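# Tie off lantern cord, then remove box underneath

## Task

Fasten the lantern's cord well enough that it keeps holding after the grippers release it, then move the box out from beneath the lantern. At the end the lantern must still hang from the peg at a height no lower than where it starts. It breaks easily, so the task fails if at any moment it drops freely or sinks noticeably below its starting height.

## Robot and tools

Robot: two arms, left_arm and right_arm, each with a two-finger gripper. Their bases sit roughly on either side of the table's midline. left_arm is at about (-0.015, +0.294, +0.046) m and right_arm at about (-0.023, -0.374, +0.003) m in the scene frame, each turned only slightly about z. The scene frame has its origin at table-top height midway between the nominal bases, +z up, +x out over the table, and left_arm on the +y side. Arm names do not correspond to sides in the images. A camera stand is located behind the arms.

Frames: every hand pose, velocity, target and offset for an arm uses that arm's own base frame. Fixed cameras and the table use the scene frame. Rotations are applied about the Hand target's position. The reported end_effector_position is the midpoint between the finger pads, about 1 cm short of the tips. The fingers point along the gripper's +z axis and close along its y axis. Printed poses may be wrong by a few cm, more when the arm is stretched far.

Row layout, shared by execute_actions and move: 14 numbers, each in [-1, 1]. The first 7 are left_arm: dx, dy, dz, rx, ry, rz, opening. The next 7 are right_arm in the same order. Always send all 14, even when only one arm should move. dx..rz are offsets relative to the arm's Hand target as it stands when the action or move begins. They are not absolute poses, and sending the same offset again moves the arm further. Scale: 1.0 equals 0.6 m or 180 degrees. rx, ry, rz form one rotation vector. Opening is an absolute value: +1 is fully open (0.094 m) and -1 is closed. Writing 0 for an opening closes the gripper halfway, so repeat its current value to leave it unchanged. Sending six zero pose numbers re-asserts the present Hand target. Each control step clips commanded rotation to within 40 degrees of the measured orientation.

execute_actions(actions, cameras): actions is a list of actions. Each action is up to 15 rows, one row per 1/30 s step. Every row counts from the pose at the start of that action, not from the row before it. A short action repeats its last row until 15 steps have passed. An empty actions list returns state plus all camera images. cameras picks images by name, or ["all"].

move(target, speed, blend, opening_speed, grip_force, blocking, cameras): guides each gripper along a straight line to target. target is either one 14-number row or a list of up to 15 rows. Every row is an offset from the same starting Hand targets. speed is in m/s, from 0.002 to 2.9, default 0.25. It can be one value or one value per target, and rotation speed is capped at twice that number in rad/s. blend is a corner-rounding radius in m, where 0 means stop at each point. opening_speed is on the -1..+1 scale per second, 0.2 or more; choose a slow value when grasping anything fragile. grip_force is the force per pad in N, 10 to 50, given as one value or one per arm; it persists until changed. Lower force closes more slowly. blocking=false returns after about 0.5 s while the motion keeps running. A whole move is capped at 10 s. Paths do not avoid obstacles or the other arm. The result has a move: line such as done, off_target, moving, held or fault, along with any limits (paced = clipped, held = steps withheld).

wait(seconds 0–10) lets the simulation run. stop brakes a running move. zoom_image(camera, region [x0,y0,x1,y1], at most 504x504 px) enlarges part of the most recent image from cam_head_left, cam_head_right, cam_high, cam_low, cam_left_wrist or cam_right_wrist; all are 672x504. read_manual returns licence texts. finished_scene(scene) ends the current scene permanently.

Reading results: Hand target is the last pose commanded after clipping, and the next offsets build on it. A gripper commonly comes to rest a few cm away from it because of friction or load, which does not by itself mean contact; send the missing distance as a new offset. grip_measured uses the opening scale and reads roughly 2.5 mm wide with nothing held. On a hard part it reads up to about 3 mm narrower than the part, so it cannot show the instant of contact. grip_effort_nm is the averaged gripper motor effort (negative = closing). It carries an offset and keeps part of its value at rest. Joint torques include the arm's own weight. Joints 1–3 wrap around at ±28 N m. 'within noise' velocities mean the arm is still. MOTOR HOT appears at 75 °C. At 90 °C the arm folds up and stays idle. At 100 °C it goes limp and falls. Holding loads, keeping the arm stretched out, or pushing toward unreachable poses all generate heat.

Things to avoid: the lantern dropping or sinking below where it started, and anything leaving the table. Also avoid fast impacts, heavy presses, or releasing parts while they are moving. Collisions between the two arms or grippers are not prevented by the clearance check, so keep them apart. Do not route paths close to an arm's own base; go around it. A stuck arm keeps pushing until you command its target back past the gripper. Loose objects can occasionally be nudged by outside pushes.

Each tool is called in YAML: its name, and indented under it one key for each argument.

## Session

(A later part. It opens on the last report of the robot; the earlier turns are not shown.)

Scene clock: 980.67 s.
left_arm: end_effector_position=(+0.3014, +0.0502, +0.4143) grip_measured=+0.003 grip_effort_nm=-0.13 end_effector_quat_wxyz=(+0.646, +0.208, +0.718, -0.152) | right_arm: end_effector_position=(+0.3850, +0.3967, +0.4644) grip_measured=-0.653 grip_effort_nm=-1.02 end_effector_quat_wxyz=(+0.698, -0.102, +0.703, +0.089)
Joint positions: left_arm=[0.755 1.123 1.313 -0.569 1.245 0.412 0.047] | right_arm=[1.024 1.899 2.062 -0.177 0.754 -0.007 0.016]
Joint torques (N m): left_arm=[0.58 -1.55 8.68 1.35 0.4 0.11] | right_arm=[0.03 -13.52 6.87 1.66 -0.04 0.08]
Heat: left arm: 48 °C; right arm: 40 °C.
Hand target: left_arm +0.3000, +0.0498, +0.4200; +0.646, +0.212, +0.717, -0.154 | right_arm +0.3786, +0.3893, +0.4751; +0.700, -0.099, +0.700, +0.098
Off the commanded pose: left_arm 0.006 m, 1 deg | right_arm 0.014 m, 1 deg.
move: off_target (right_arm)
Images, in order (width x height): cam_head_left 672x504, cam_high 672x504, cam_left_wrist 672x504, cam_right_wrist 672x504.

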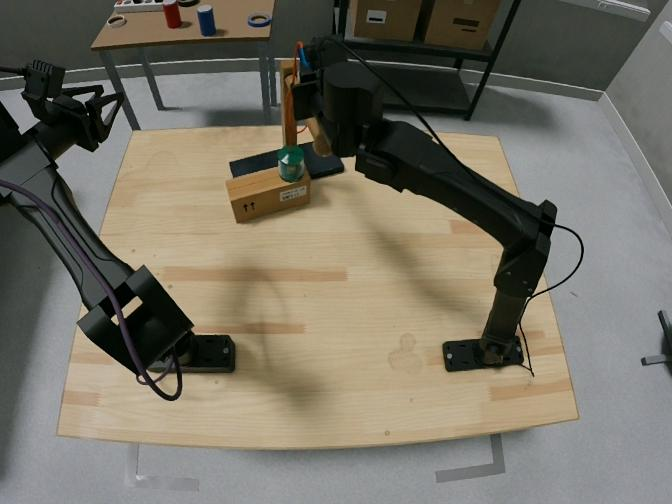

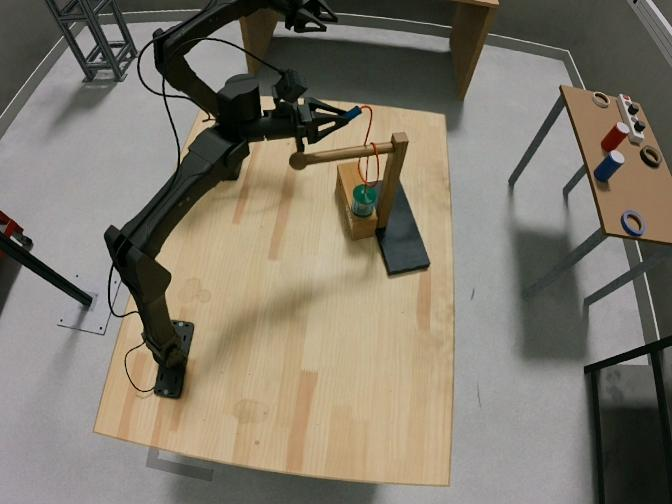

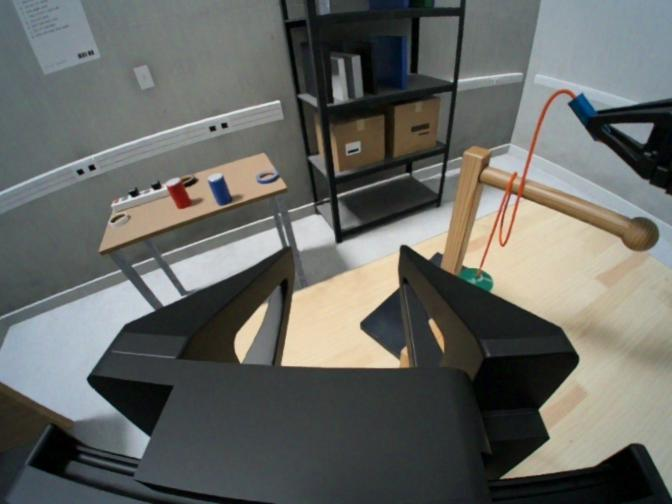

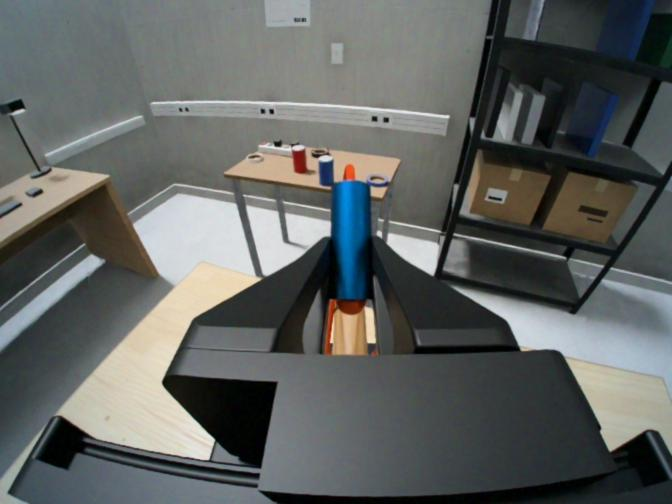

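move:
  target:
    - [0,0,0,0,0,0,0.0, 0.07,-0.153,-0.085,0,0,0,-0.8]
    - [0,0,0,0,0,0,0.0, 0.102,-0.282,-0.292,0,0,0,-0.8]
  speed: 0.12
  blend: [0.03,0]
  cameras: ["cam_head_left","cam_high","cam_left_wrist","cam_right_wrist"]

Scene clock: 1005.73 s.
left_arm: end_effector_position=(+0.3014, +0.0502, +0.4143) grip_measured=+0.003 grip_effort_nm=-0.13 end_effector_quat_wxyz=(+0.646, +0.208, +0.718, -0.152) | right_arm: end_effector_position=(+0.4434, +0.2223, +0.2869) grip_measured=-0.653 grip_effort_nm=-1.02 end_effector_quat_wxyz=(+0.688, -0.103, +0.712, +0.089)
Joint positions: left_arm=[0.755 1.123 1.313 -0.569 1.245 0.412 0.047] | right_arm=[0.569 1.547 0.957 0.551 0.296 -0.005 0.016]
Joint torques (N m): left_arm=[0.62 -1.47 8.61 1.36 0.4 0.08] | right_arm=[-0.4 -9.52 7.61 2.15 -0.05 0.05]
Heat: left arm: 48 °C; right arm: 47 °C.
Hand target: left_arm +0.3000, +0.0498, +0.4200; +0.646, +0.212, +0.717, -0.154 | right_arm +0.4397, +0.2200, +0.2998; +0.700, -0.099, +0.700, +0.098
Off the commanded pose: left_arm 0.006 m, 1 deg | right_arm 0.014 m, 2 deg.
move: off_target (right_arm)
Images, in order (width x height): cam_head_left 672x504, cam_high 672x504, cam_left_wrist 672x504, cam_right_wrist 672x504.

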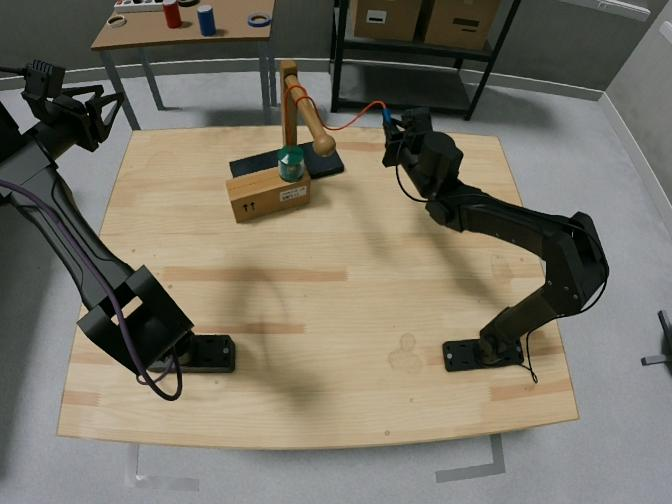

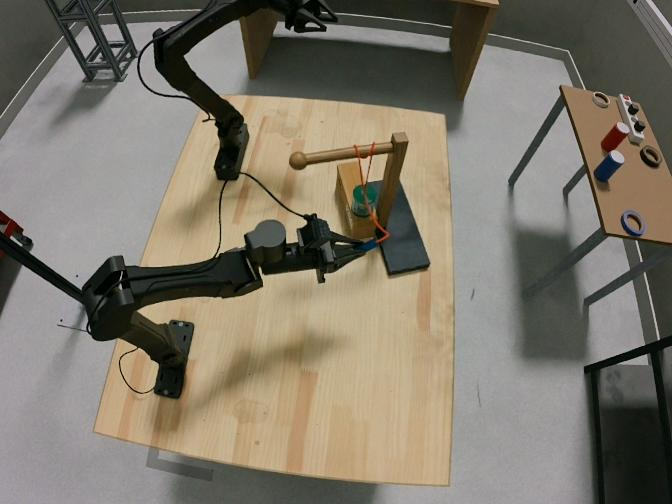

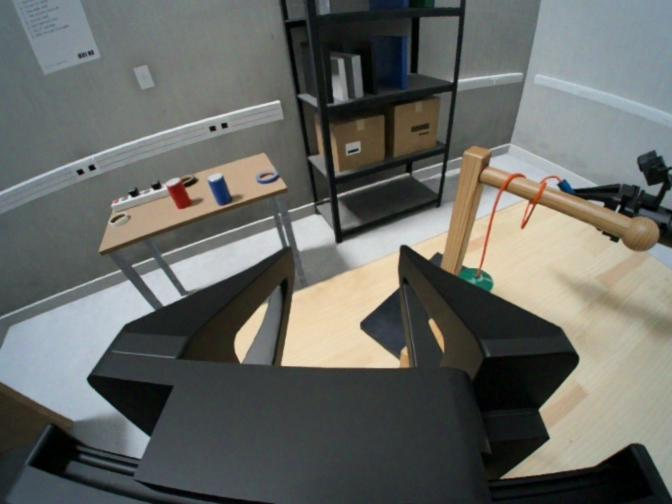

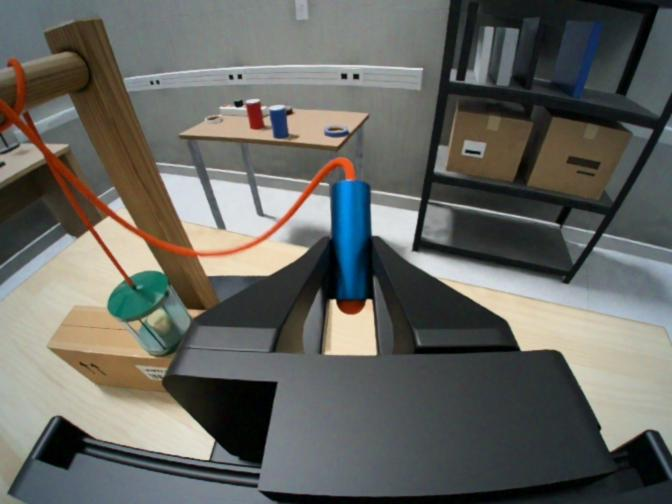

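move:
  target: [0,0,0,0,0,0,0.0, 0.015,-0.066,-0.188,0,0,0,-0.8]
  speed: 0.1
  cameras: ["cam_head_left","cam_high","cam_left_wrist","cam_right_wrist"]

Scene clock: 1045.97 s.
left_arm: end_effector_position=(+0.3014, +0.0502, +0.4143) grip_measured=+0.003 grip_effort_nm=-0.13 end_effector_quat_wxyz=(+0.646, +0.208, +0.718, -0.152) | right_arm: end_effector_position=(+0.4484, +0.1810, +0.1913) grip_measured=-0.653 grip_effort_nm=-1.02 end_effector_quat_wxyz=(+0.701, -0.098, +0.700, +0.095)
Joint positions: left_arm=[0.755 1.123 1.313 -0.569 1.245 0.412 0.047] | right_arm=[0.445 1.744 0.668 1.076 0.171 -0.005 0.016]
Joint torques (N m): left_arm=[0.66 -1.61 8.64 1.35 0.4 0.11] | right_arm=[-0.47 -6.43 6.08 2.14 -0.08 0.05]
Heat: left arm: 48 °C; right arm: 43 °C.
Hand target: left_arm +0.3000, +0.0498, +0.4200; +0.646, +0.212, +0.717, -0.154 | right_arm +0.4488, +0.1804, +0.1872; +0.700, -0.098, +0.700, +0.098
Off the commanded pose: left_arm 0.006 m, 1 deg | right_arm 0.004 m, 0 deg.
move: done
Images, in order (width x height): cam_head_left 672x504, cam_high 672x504, cam_left_wrist 672x504, cam_right_wrist 672x504.

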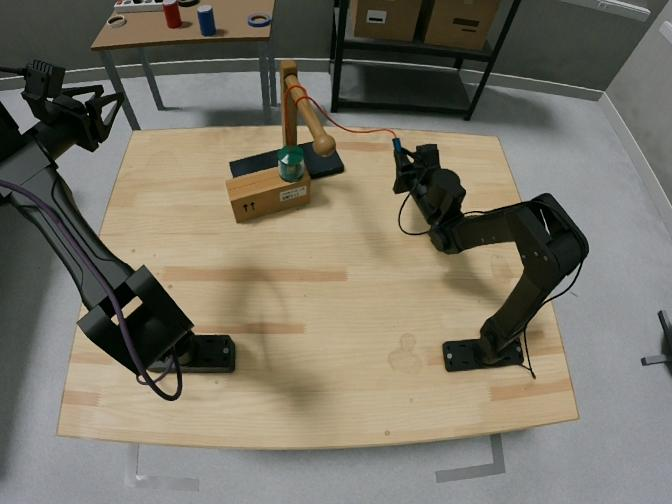

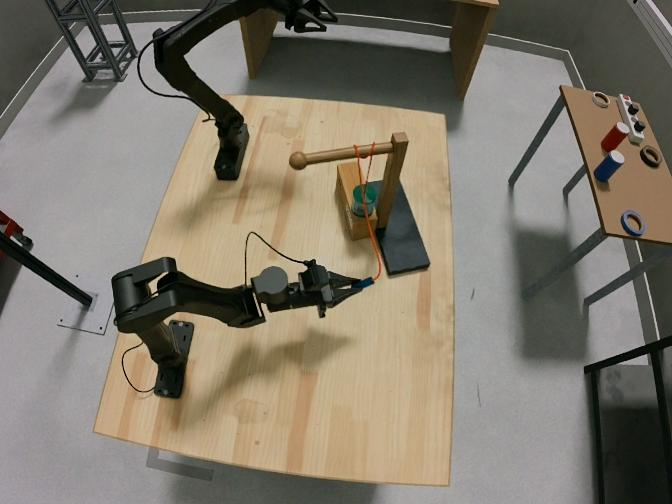

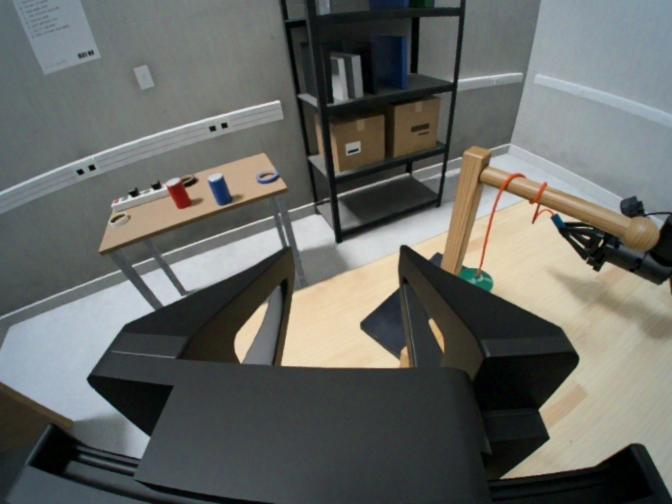

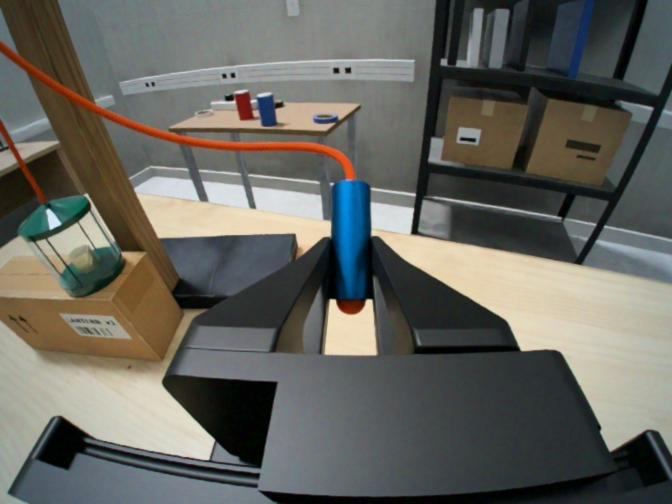

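zoom_image:
  camera: "cam_left_wrist"
  region: [440, 130, 672, 310]

zoom_image:
  camera: "cam_high"
  region: [280, 120, 440, 300]

Scaled by 2.172 from the camera's 672x504 image, which has a finer 960x720 frame.

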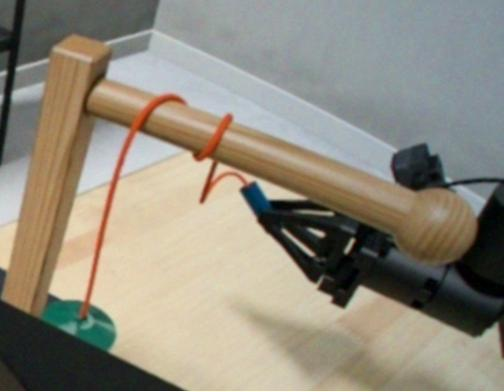

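Scaled by 2.800 from the camera's 672x504 image, which has a finer 960x720 frame.

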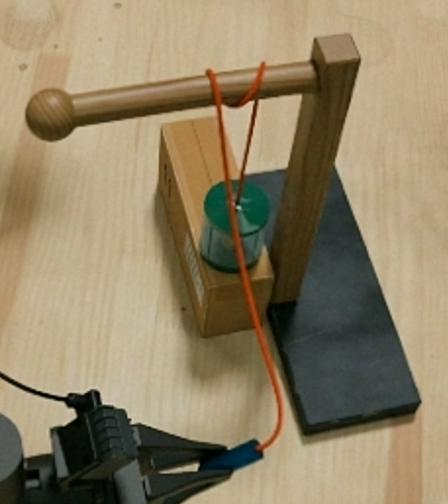

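move:
  target: [0.2017,-0.328,-0.3517,-0.0412,-0.0097,-0.2492,1.0, 0,0,0,0,0,0,-0.8]
  speed: 0.15
  cameras: ["cam_head_left","cam_high","cam_left_wrist","cam_right_wrist"]

Scene clock: 1194.40 s.
left_arm: end_effector_position=(+0.4175, -0.1460, +0.2131) grip_measured=+0.998 grip_effort_nm=0.14 end_effector_quat_wxyz=(+0.562, +0.429, +0.564, -0.427) | right_arm: end_effector_position=(+0.4484, +0.1811, +0.1915) grip_measured=-0.653 grip_effort_nm=-1.02 end_effector_quat_wxyz=(+0.701, -0.098, +0.700, +0.095)
Joint positions: left_arm=[0.072 1.88 0.981 0.876 1.372 0.023 0.094] | right_arm=[0.445 1.744 0.668 1.077 0.17 -0.005 0.016]
Joint torques (N m): left_arm=[-0.02 -6.83 6.99 1.72 0.1 -0.05] | right_arm=[-0.47 -6.35 6.06 2.14 -0.07 0.04]
Heat: left arm: 49 °C; right arm: 44 °C.
Hand target: left_arm +0.4211, -0.1468, +0.2090; +0.561, +0.431, +0.561, -0.431 | right_arm +0.4488, +0.1805, +0.1872; +0.700, -0.099, +0.700, +0.099
Off the commanded pose: left_arm 0.006 m, 1 deg | right_arm 0.004 m, 0 deg.
move: done
Images, in order (width x height): cam_head_left 672x504, cam_high 672x504, cam_left_wrist 672x504, cam_right_wrist 672x504.

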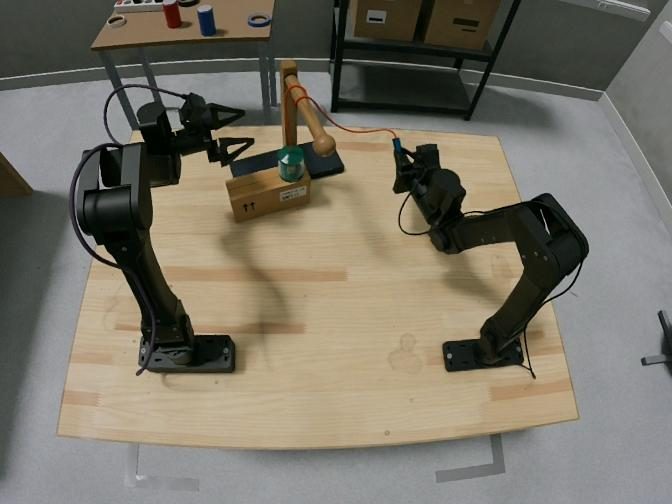

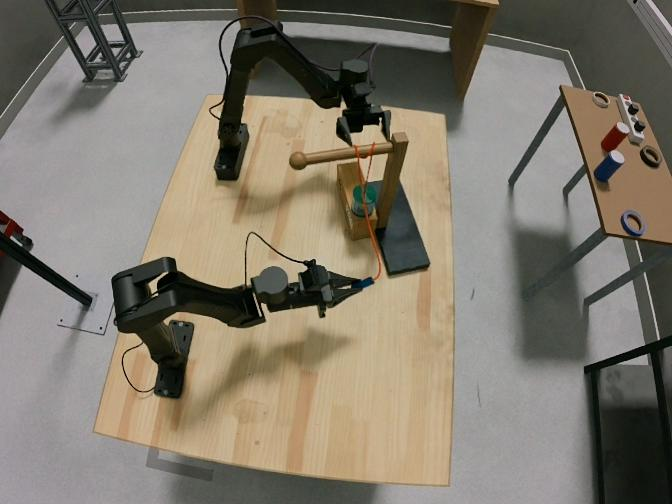

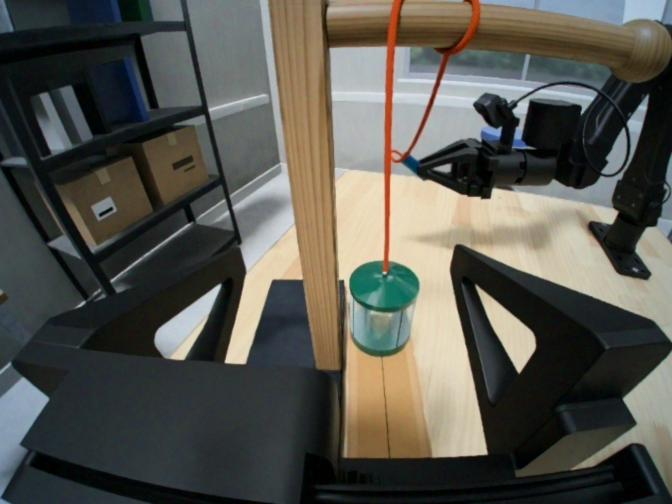

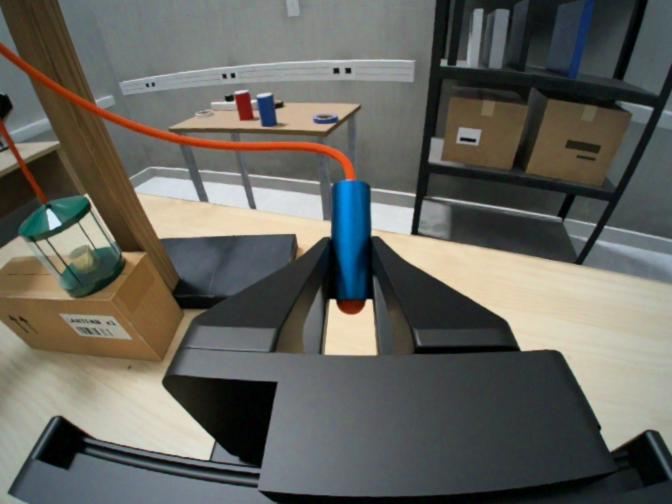

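move:
  target: [-0.0402,-0.0108,-0.0583,0,0,0,1.0, 0,0,0,0,0,0,-0.8]
  speed: 0.08
  cameras: ["cam_left_wrist","cam_high"]

Scene clock: 1243.60 s.
left_arm: end_effector_position=(+0.3976, -0.1516, +0.1872) grip_measured=+0.998 grip_effort_nm=0.14 end_effector_quat_wxyz=(+0.568, +0.439, +0.553, -0.423) | right_arm: end_effector_position=(+0.4484, +0.1811, +0.1915) grip_measured=-0.653 grip_effort_nm=-1.02 end_effector_quat_wxyz=(+0.701, -0.098, +0.700, +0.095)
Joint positions: left_arm=[0.062 1.908 0.859 1.069 1.372 0.012 0.094] | right_arm=[0.445 1.744 0.668 1.077 0.17 -0.005 0.016]
Joint torques (N m): left_arm=[-0.43 -6.48 4.01 1.71 -0.07 -0.08] | right_arm=[-0.46 -6.46 6.05 2.14 -0.07 0.03]
Heat: left arm: 48 °C; right arm: 44 °C.
Hand target: left_arm +0.3969, -0.1533, +0.1740; +0.561, +0.431, +0.561, -0.431 | right_arm +0.4488, +0.1805, +0.1872; +0.700, -0.099, +0.700, +0.099
Off the commanded pose: left_arm 0.013 m, 2 deg | right_arm 0.004 m, 0 deg.
move: off_target (left_arm)
Images, in order (width x height): cam_high 672x504, cam_left_wrist 672x504.

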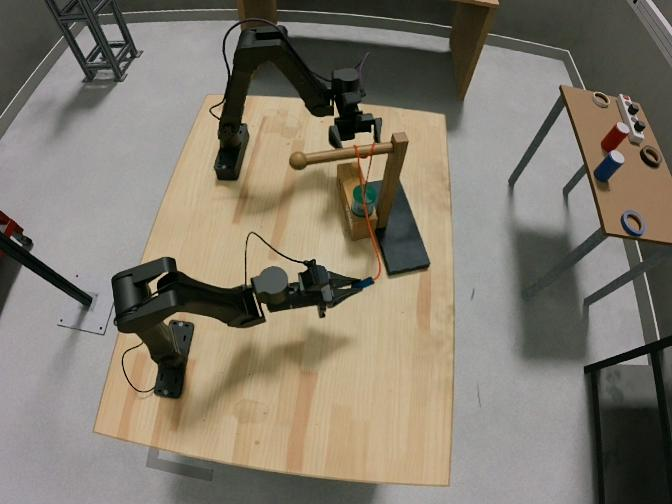

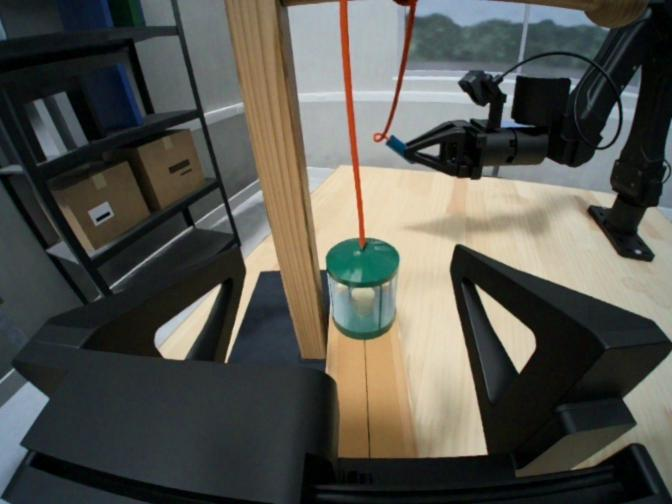

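move:
  target: [0.0158,-0.0822,0,0,0,0,1.0, 0,0,0,0,0,0,-0.8]
  speed: 0.08
  cameras: ["cam_left_wrist","cam_high"]

Scene clock: 1265.97 s.
left_arm: end_effector_position=(+0.3976, -0.2020, +0.1754) grip_measured=+0.998 grip_effort_nm=0.14 end_effector_quat_wxyz=(+0.556, +0.432, +0.561, -0.435) | right_arm: end_effector_position=(+0.4484, +0.1811, +0.1915) grip_measured=-0.653 grip_effort_nm=-1.02 end_effector_quat_wxyz=(+0.701, -0.098, +0.700, +0.095)
Joint positions: left_arm=[-0.08 1.94 0.859 1.07 1.239 0.003 0.094] | right_arm=[0.445 1.744 0.668 1.077 0.17 -0.005 0.016]
Joint torques (N m): left_arm=[-0.06 -6.69 7.38 1.78 -0.08 -0.08] | right_arm=[-0.55 -6.46 5.94 2.13 -0.08 0.05]
Heat: left arm: 45 °C; right arm: 44 °C.
Hand target: left_arm +0.4064, -0.2027, +0.1740; +0.561, +0.430, +0.561, -0.431 | right_arm +0.4488, +0.1805, +0.1872; +0.700, -0.099, +0.700, +0.099
Off the commanded pose: left_arm 0.009 m, 1 deg | right_arm 0.004 m, 0 deg.
move: done
Images, in order (width x height): cam_high 672x504, cam_left_wrist 672x504.

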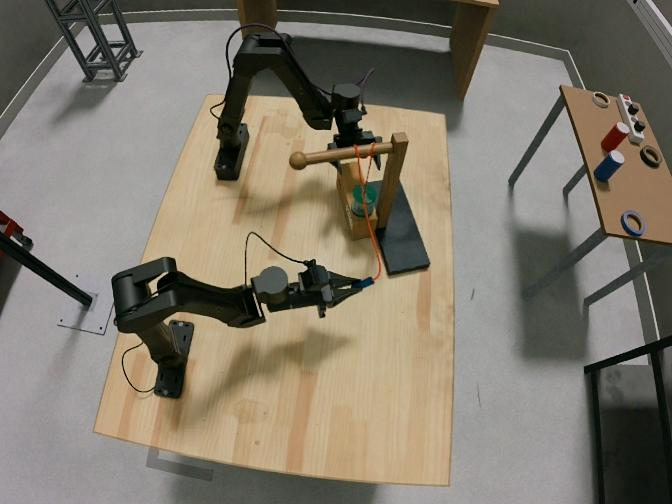

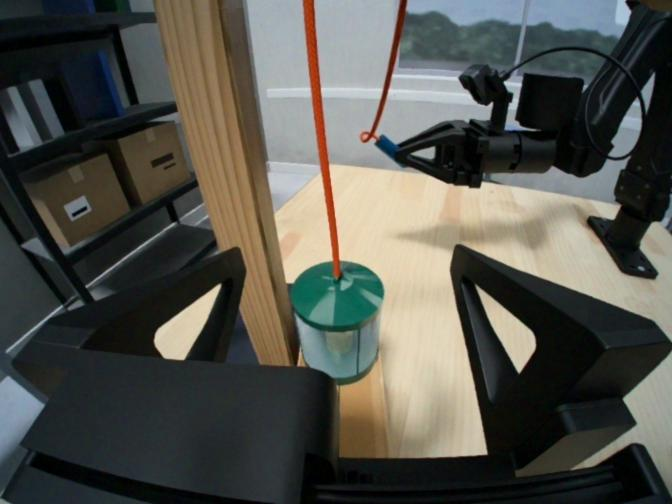

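move:
  target: [0.015,0.0063,0,0,0,0,-0.235, 0,0,0,0,0,0,-0.8]
  speed: 0.06
  cameras: ["cam_left_wrist"]

Scene clock: 1321.27 s.
left_arm: end_effector_position=(+0.4083, -0.2001, +0.1786) grip_measured=-0.232 grip_effort_nm=-0.13 end_effector_quat_wxyz=(+0.563, +0.434, +0.558, -0.429) | right_arm: end_effector_position=(+0.4484, +0.1811, +0.1915) grip_measured=-0.653 grip_effort_nm=-1.02 end_effector_quat_wxyz=(+0.701, -0.098, +0.700, +0.095)
Joint positions: left_arm=[-0.074 1.964 0.901 1.07 1.239 0.003 0.036] | right_arm=[0.445 1.744 0.668 1.077 0.17 -0.005 0.016]
Joint torques (N m): left_arm=[0.49 -6.93 7.2 1.62 0.02 -0.05] | right_arm=[-0.4 -6.41 6.05 2.14 -0.09 0.02]
Heat: left arm: 46 °C; right arm: 45 °C.
Hand target: left_arm +0.4154, -0.1988, +0.1740; +0.561, +0.431, +0.561, -0.431 | right_arm +0.4488, +0.1805, +0.1872; +0.700, -0.099, +0.700, +0.099
Off the commanded pose: left_arm 0.009 m, 1 deg | right_arm 0.004 m, 0 deg.
move: done
Images, in order (width x height): cam_left_wrist 672x504.

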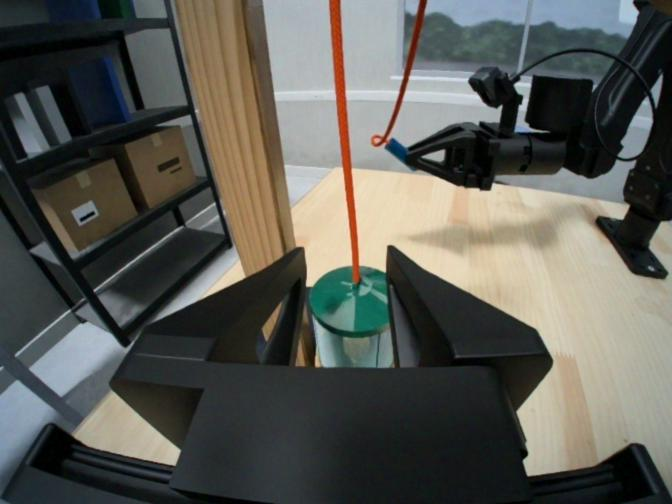

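move:
  target: [0.0125,-0.0567,0,0,0,0,-0.235, 0,0,0,0,0,0,-0.8]
  speed: 0.05
  cameras: ["cam_left_wrist","cam_high","cam_right_wrist"]

Scene clock: 1336.20 s.
left_arm: end_effector_position=(+0.4147, -0.2311, +0.1819) grip_measured=-0.232 grip_effort_nm=-0.13 end_effector_quat_wxyz=(+0.568, +0.438, +0.550, -0.428) | right_arm: end_effector_position=(+0.4484, +0.1811, +0.1915) grip_measured=-0.653 grip_effort_nm=-1.02 end_effector_quat_wxyz=(+0.701, -0.098, +0.700, +0.095)
Joint positions: left_arm=[-0.154 1.993 0.951 1.07 1.164 0.002 0.036] | right_arm=[0.445 1.744 0.668 1.077 0.17 -0.005 0.016]
Joint torques (N m): left_arm=[-0.27 -7.23 7.42 1.47 -0.15 -0.06] | right_arm=[-0.49 -6.41 6.04 2.15 -0.07 0.04]
Heat: left arm: 47 °C; right arm: 45 °C.
Hand target: left_arm +0.4229, -0.2329, +0.1740; +0.561, +0.430, +0.561, -0.431 | right_arm +0.4488, +0.1805, +0.1872; +0.700, -0.099, +0.700, +0.099
Off the commanded pose: left_arm 0.012 m, 2 deg | right_arm 0.004 m, 0 deg.
move: off_target (left_arm)
Images, in order (width x height): cam_high 672x504, cam_left_wrist 672x504, cam_right_wrist 672x504.

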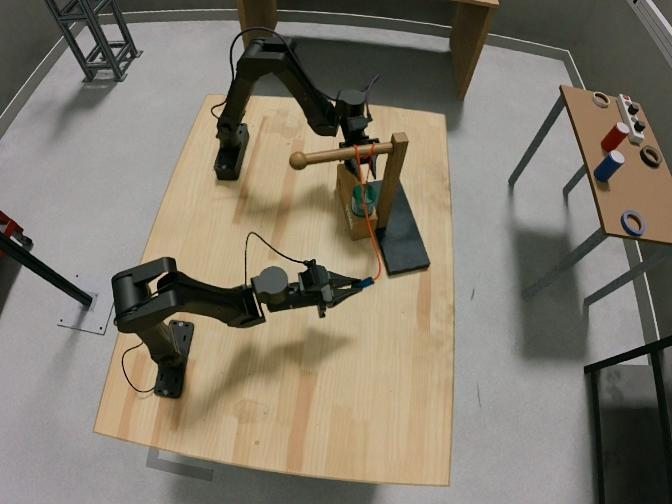

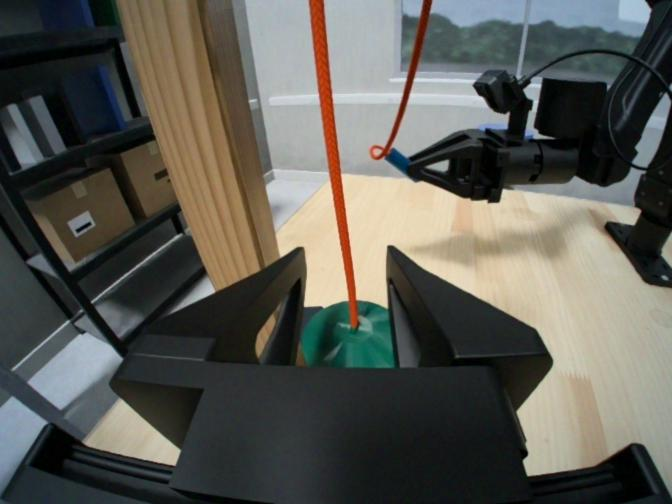

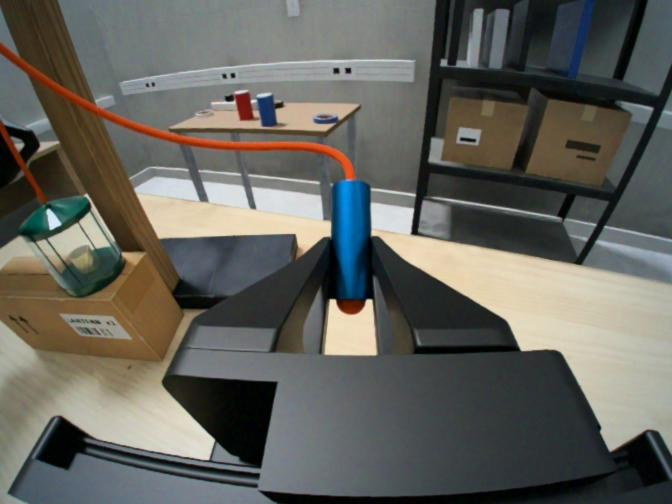

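move:
  target: [0.0082,-0.0135,0,0,0,0,-0.235, 0,0,0,0,0,0,-0.8]
  speed: 0.05
  cameras: ["cam_left_wrist"]

Scene clock: 1350.30 s.
left_arm: end_effector_position=(+0.4201, -0.2381, +0.1828) grip_measured=-0.232 grip_effort_nm=-0.13 end_effector_quat_wxyz=(+0.570, +0.438, +0.549, -0.427) | right_arm: end_effector_position=(+0.4484, +0.1811, +0.1915) grip_measured=-0.653 grip_effort_nm=-1.02 end_effector_quat_wxyz=(+0.701, -0.098, +0.700, +0.095)
Joint positions: left_arm=[-0.171 2.01 0.979 1.063 1.146 0.002 0.036] | right_arm=[0.445 1.744 0.668 1.077 0.17 -0.005 0.016]
Joint torques (N m): left_arm=[-0.44 -7.35 7.46 1.41 -0.13 -0.08] | right_arm=[-0.46 -6.37 6.02 2.14 -0.08 0.05]
Heat: left arm: 47 °C; right arm: 45 °C.
Hand target: left_arm +0.4279, -0.2409, +0.1740; +0.561, +0.430, +0.561, -0.431 | right_arm +0.4488, +0.1805, +0.1872; +0.700, -0.099, +0.700, +0.099
Off the commanded pose: left_arm 0.012 m, 2 deg | right_arm 0.004 m, 0 deg.
move: off_target (left_arm)
Images, in order (width x height): cam_left_wrist 672x504.

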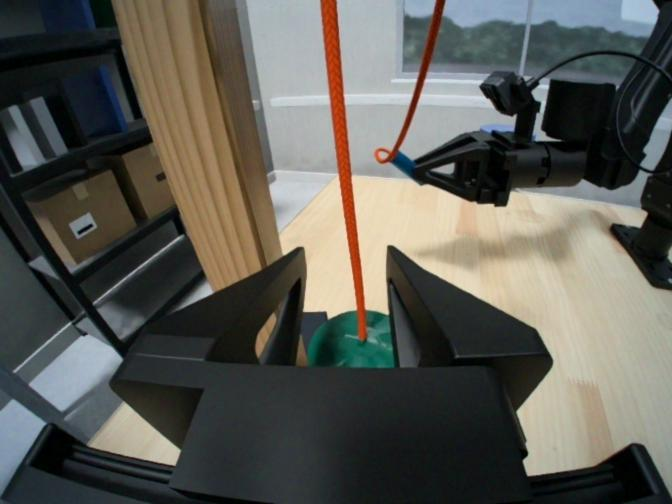

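move:
  target: [0,0,0,0,0,0,-1.0, 0,0,0,0,0,0,-0.8]
  speed: 0.05
  grip_force: [25,50]
  opening_speed: 0.4
  cameras: ["cam_left_wrist","cam_right_wrist"]

Scene clock: 1370.10 s.
left_arm: end_effector_position=(+0.4202, -0.2381, +0.1828) grip_measured=-0.927 grip_effort_nm=-0.50 end_effector_quat_wxyz=(+0.570, +0.438, +0.549, -0.427) | right_arm: end_effector_position=(+0.4484, +0.1811, +0.1915) grip_measured=-0.653 grip_effort_nm=-1.02 end_effector_quat_wxyz=(+0.701, -0.098, +0.700, +0.095)
Joint positions: left_arm=[-0.171 2.01 0.979 1.062 1.145 0.002 0.003] | right_arm=[0.445 1.744 0.668 1.077 0.17 -0.005 0.016]
Joint torques (N m): left_arm=[-0.42 -7.36 7.45 1.45 -0.13 -0.07] | right_arm=[-0.46 -6.42 6.01 2.15 -0.07 0.06]
Heat: left arm: 47 °C; right arm: 45 °C.
Hand target: left_arm +0.4279, -0.2409, +0.1741; +0.561, +0.431, +0.561, -0.430 | right_arm +0.4488, +0.1805, +0.1872; +0.700, -0.099, +0.700, +0.099
Off the commanded pose: left_arm 0.012 m, 2 deg | right_arm 0.004 m, 0 deg.
grip_force (N): 25, 50
move: off_target (left_arm)
Images, in order (width x height): cam_left_wrist 672x504, cam_right_wrist 672x504.

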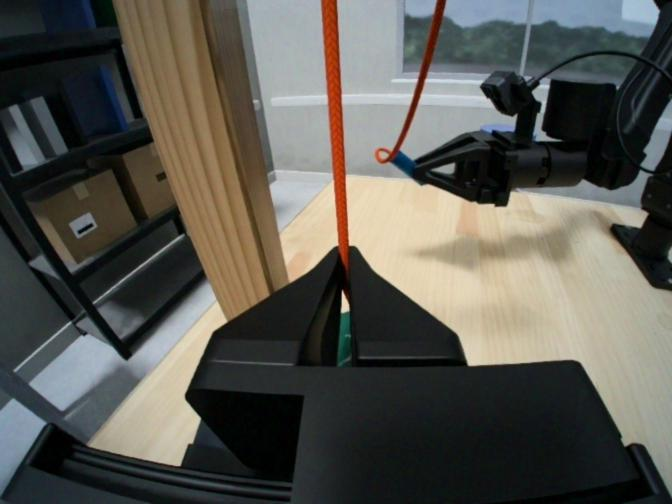

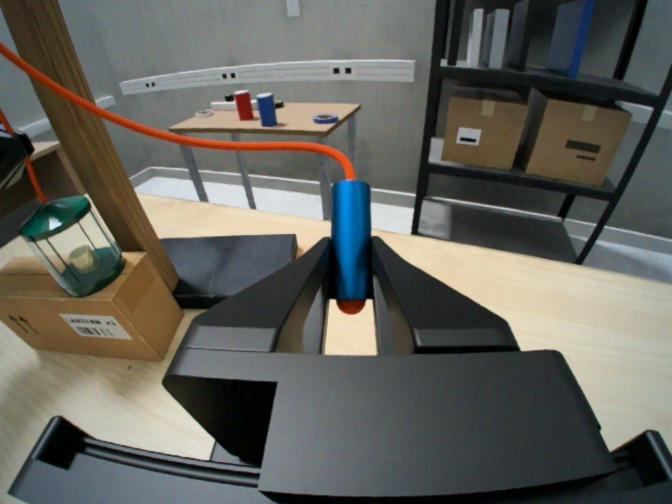

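move:
  target: [-0.0073,0.0023,0.0367,0,0,0,-1.0, 0,0,0,0,0,0,-0.8]
  speed: 0.03
  cameras: ["cam_left_wrist","cam_right_wrist"]

Scene clock: 1381.83 s.
left_arm: end_effector_position=(+0.4204, -0.2380, +0.1736) grip_measured=-0.929 grip_effort_nm=-0.56 end_effector_quat_wxyz=(+0.549, +0.425, +0.571, -0.439) | right_arm: end_effector_position=(+0.4484, +0.1811, +0.1915) grip_measured=-0.653 grip_effort_nm=-1.02 end_effector_quat_wxyz=(+0.701, -0.098, +0.700, +0.095)
Joint positions: left_arm=[-0.171 2.01 0.979 0.998 1.144 -0.005 0.003] | right_arm=[0.445 1.744 0.668 1.077 0.17 -0.005 0.016]
Joint torques (N m): left_arm=[-0.28 -13.05 7.51 1.4 -0.07 -0.05] | right_arm=[-0.4 -6.46 5.97 2.15 -0.09 0.06]
Heat: left arm: 48 °C; right arm: 45 °C.
Hand target: left_arm +0.4236, -0.2395, +0.1961; +0.561, +0.430, +0.561, -0.431 | right_arm +0.4488, +0.1805, +0.1872; +0.700, -0.099, +0.700, +0.099
Off the commanded pose: left_arm 0.023 m, 2 deg | right_arm 0.004 m, 0 deg.
grip_force (N): 25, 50
move: off_target (left_arm)
Images, in order (width x height): cam_left_wrist 672x504, cam_right_wrist 672x504.

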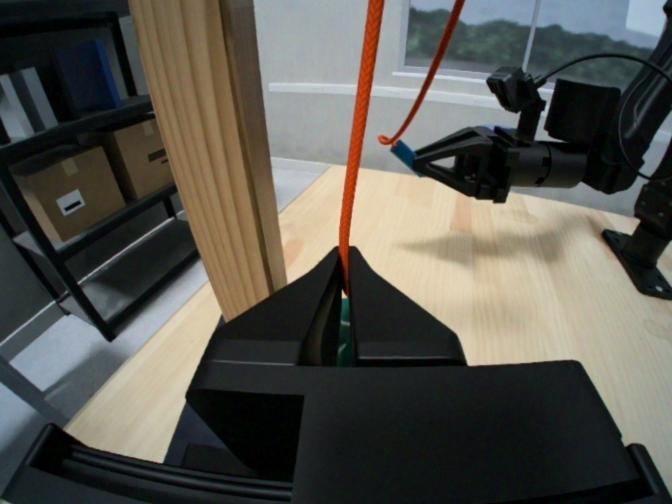

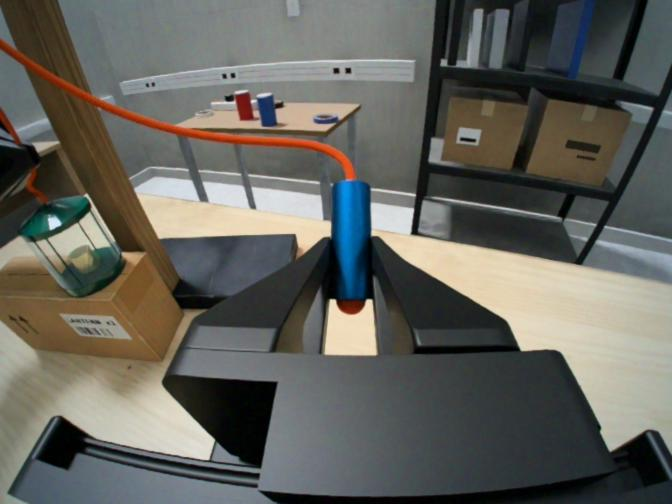

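move:
  target: [-0.002,0.0,0.0167,0,0,0,-1.0, 0,0,0,0,0,0,-0.8]
  speed: 0.03
  cameras: ["cam_left_wrist","cam_right_wrist"]

Scene clock: 1392.10 s.
left_arm: end_effector_position=(+0.4199, -0.2379, +0.1818) grip_measured=-0.929 grip_effort_nm=-0.56 end_effector_quat_wxyz=(+0.546, +0.424, +0.573, -0.440) | right_arm: end_effector_position=(+0.4484, +0.1811, +0.1915) grip_measured=-0.653 grip_effort_nm=-1.02 end_effector_quat_wxyz=(+0.701, -0.098, +0.700, +0.095)
Joint positions: left_arm=[-0.171 1.983 0.986 0.96 1.144 -0.007 0.003] | right_arm=[0.445 1.744 0.668 1.077 0.17 -0.005 0.016]
Joint torques (N m): left_arm=[-0.34 -13.11 7.64 1.43 -0.08 -0.02] | right_arm=[-0.47 -6.46 6.05 2.15 -0.07 0.05]
Heat: left arm: 48 °C; right arm: 45 °C.
Hand target: left_arm +0.4223, -0.2395, +0.2061; +0.561, +0.430, +0.561, -0.431 | right_arm +0.4488, +0.1805, +0.1872; +0.700, -0.099, +0.700, +0.099
Off the commanded pose: left_arm 0.024 m, 3 deg | right_arm 0.004 m, 0 deg.
grip_force (N): 25, 50
move: off_target (left_arm)
Images, in order (width x height): cam_left_wrist 672x504, cam_right_wrist 672x504.

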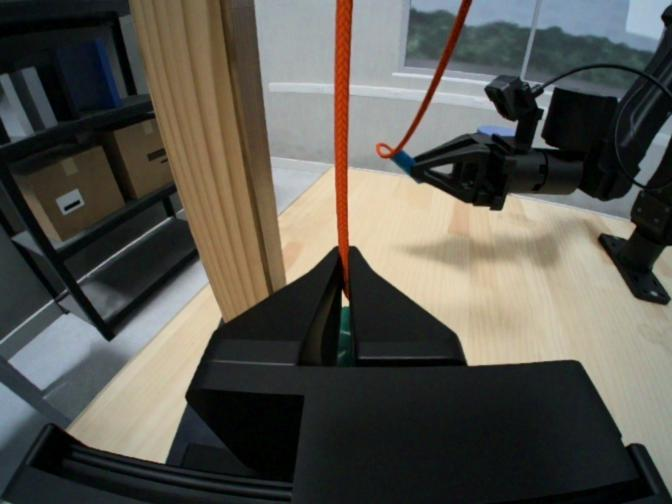

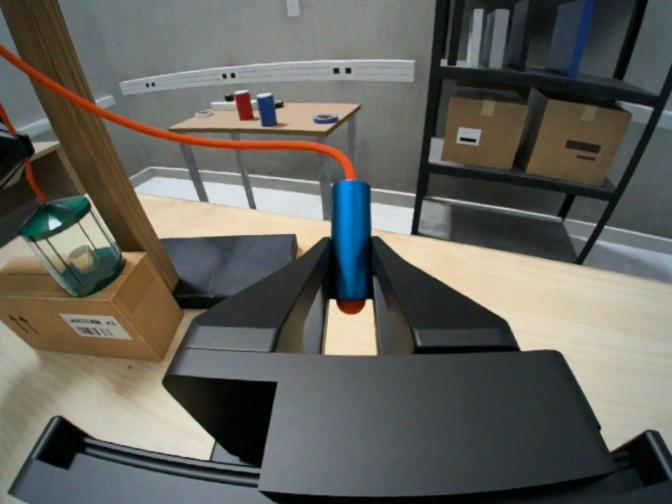

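move:
  target: [0.0,0.0,0.02,0,0,0,-1.0, 0,0,0,0,0,0,-0.8]
  speed: 0.03
  cameras: ["cam_left_wrist","cam_right_wrist"]

Scene clock: 1399.00 s.
left_arm: end_effector_position=(+0.4192, -0.2380, +0.1837) grip_measured=-0.929 grip_effort_nm=-0.56 end_effector_quat_wxyz=(+0.533, +0.417, +0.585, -0.447) | right_arm: end_effector_position=(+0.4484, +0.1811, +0.1915) grip_measured=-0.653 grip_effort_nm=-1.02 end_effector_quat_wxyz=(+0.701, -0.098, +0.700, +0.095)
Joint positions: left_arm=[-0.171 1.961 0.994 0.889 1.144 -0.007 0.003] | right_arm=[0.445 1.744 0.668 1.077 0.17 -0.005 0.016]
Joint torques (N m): left_arm=[-0.27 -13.9 8.39 1.69 -0.04 0.02] | right_arm=[-0.44 -6.42 6.05 2.17 -0.09 0.04]
Heat: left arm: 48 °C; right arm: 45 °C.
Hand target: left_arm +0.4223, -0.2396, +0.2181; +0.561, +0.431, +0.560, -0.431 | right_arm +0.4488, +0.1805, +0.1872; +0.700, -0.099, +0.700, +0.099
Off the commanded pose: left_arm 0.035 m, 5 deg | right_arm 0.004 m, 0 deg.
grip_force (N): 25, 50
move: off_target (left_arm)
Images, in order (width x height): cam_left_wrist 672x504, cam_right_wrist 672x504.

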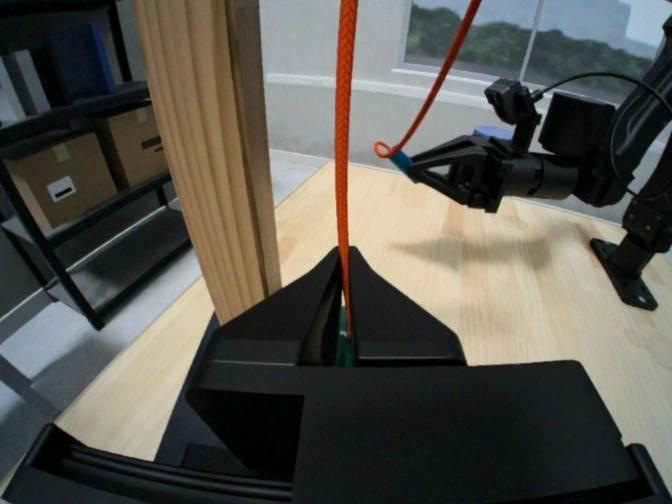

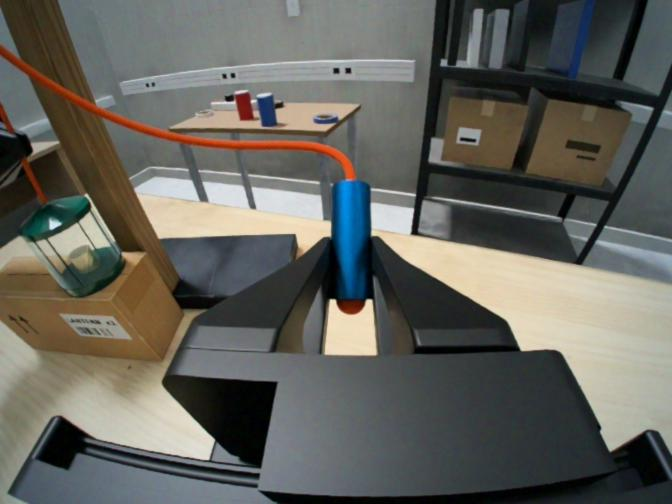

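move:
  target: [0.0,0.0,0.02,0,0,0,-1.0, 0,0,0,0,0,0,-0.8]
  speed: 0.03
  cameras: ["cam_left_wrist","cam_right_wrist"]

Scene clock: 1417.97 s.
left_arm: end_effector_position=(+0.4198, -0.2377, +0.1886) grip_measured=-0.929 grip_effort_nm=-0.57 end_effector_quat_wxyz=(+0.525, +0.410, +0.595, -0.450) | right_arm: end_effector_position=(+0.4484, +0.1811, +0.1915) grip_measured=-0.653 grip_effort_nm=-1.02 end_effector_quat_wxyz=(+0.701, -0.098, +0.700, +0.095)
Joint positions: left_arm=[-0.171 1.938 1.007 0.824 1.139 -0.007 0.003] | right_arm=[0.445 1.744 0.668 1.077 0.17 -0.005 0.016]
Joint torques (N m): left_arm=[-0.31 -14.28 8.91 1.9 0.04 0.03] | right_arm=[-0.4 -6.43 6.05 2.15 -0.09 0.06]
Heat: left arm: 47 °C; right arm: 45 °C.
Hand target: left_arm +0.4222, -0.2396, +0.2300; +0.561, +0.431, +0.561, -0.431 | right_arm +0.4488, +0.1805, +0.1872; +0.700, -0.099, +0.700, +0.099
Off the commanded pose: left_arm 0.042 m, 7 deg | right_arm 0.004 m, 0 deg.
grip_force (N): 25, 50
move: off_target (left_arm)
Images, in order (width x height): cam_left_wrist 672x504, cam_right_wrist 672x504.

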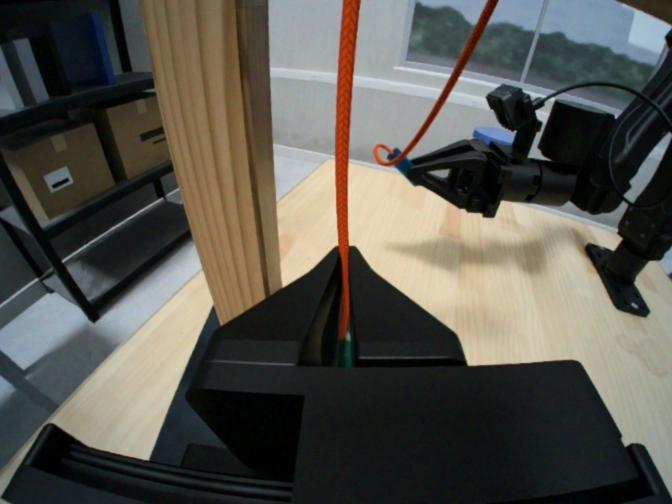

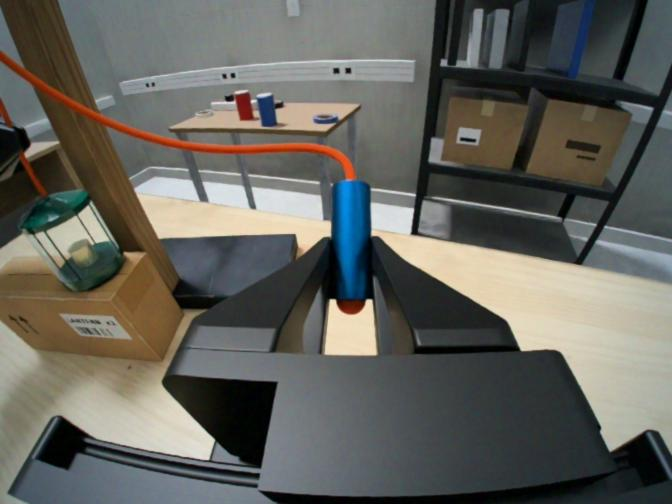

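move:
  target: [0.0,0.0,0.0167,0,0,0,-1.0, 0,0,0,0,0,0,-0.8]
  speed: 0.03
  cameras: ["cam_right_wrist","cam_low"]

Scene clock: 1433.77 s.
left_arm: end_effector_position=(+0.4208, -0.2378, +0.1984) grip_measured=-0.929 grip_effort_nm=-0.56 end_effector_quat_wxyz=(+0.525, +0.410, +0.595, -0.449) | right_arm: end_effector_position=(+0.4484, +0.1811, +0.1915) grip_measured=-0.653 grip_effort_nm=-1.02 end_effector_quat_wxyz=(+0.701, -0.098, +0.700, +0.095)
Joint positions: left_arm=[-0.171 1.916 1.024 0.785 1.138 -0.007 0.003] | right_arm=[0.445 1.744 0.668 1.077 0.17 -0.005 0.016]
Joint torques (N m): left_arm=[-0.32 -14.19 9.09 1.9 0.02 0.03] | right_arm=[-0.4 -6.37 6 2.15 -0.06 0.06]
Heat: left arm: 47 °C; right arm: 45 °C.
Hand target: left_arm +0.4223, -0.2396, +0.2400; +0.561, +0.431, +0.561, -0.431 | right_arm +0.4488, +0.1805, +0.1872; +0.700, -0.099, +0.700, +0.099
Off the commanded pose: left_arm 0.042 m, 7 deg | right_arm 0.004 m, 0 deg.
grip_force (N): 25, 50
move: off_target (left_arm)
Images, in order (width x height): cam_low 672x504, cam_right_wrist 672x504.

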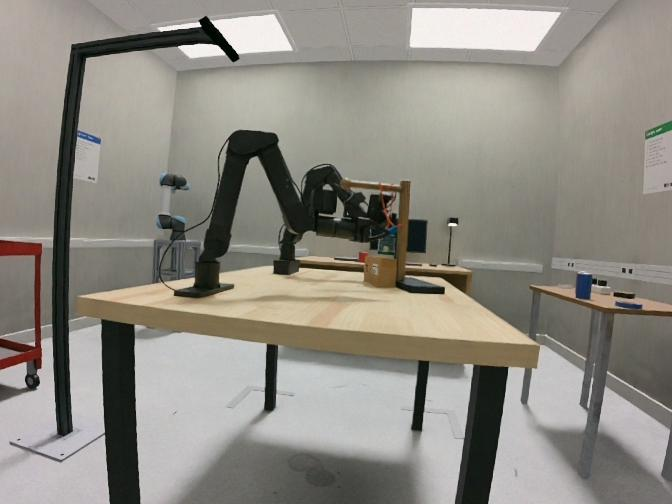

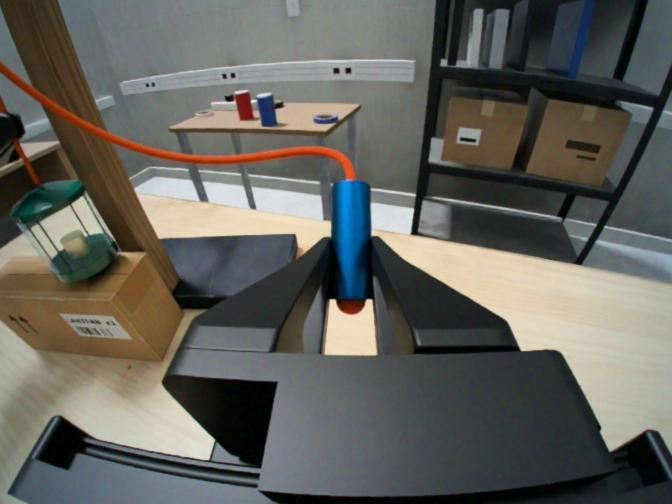

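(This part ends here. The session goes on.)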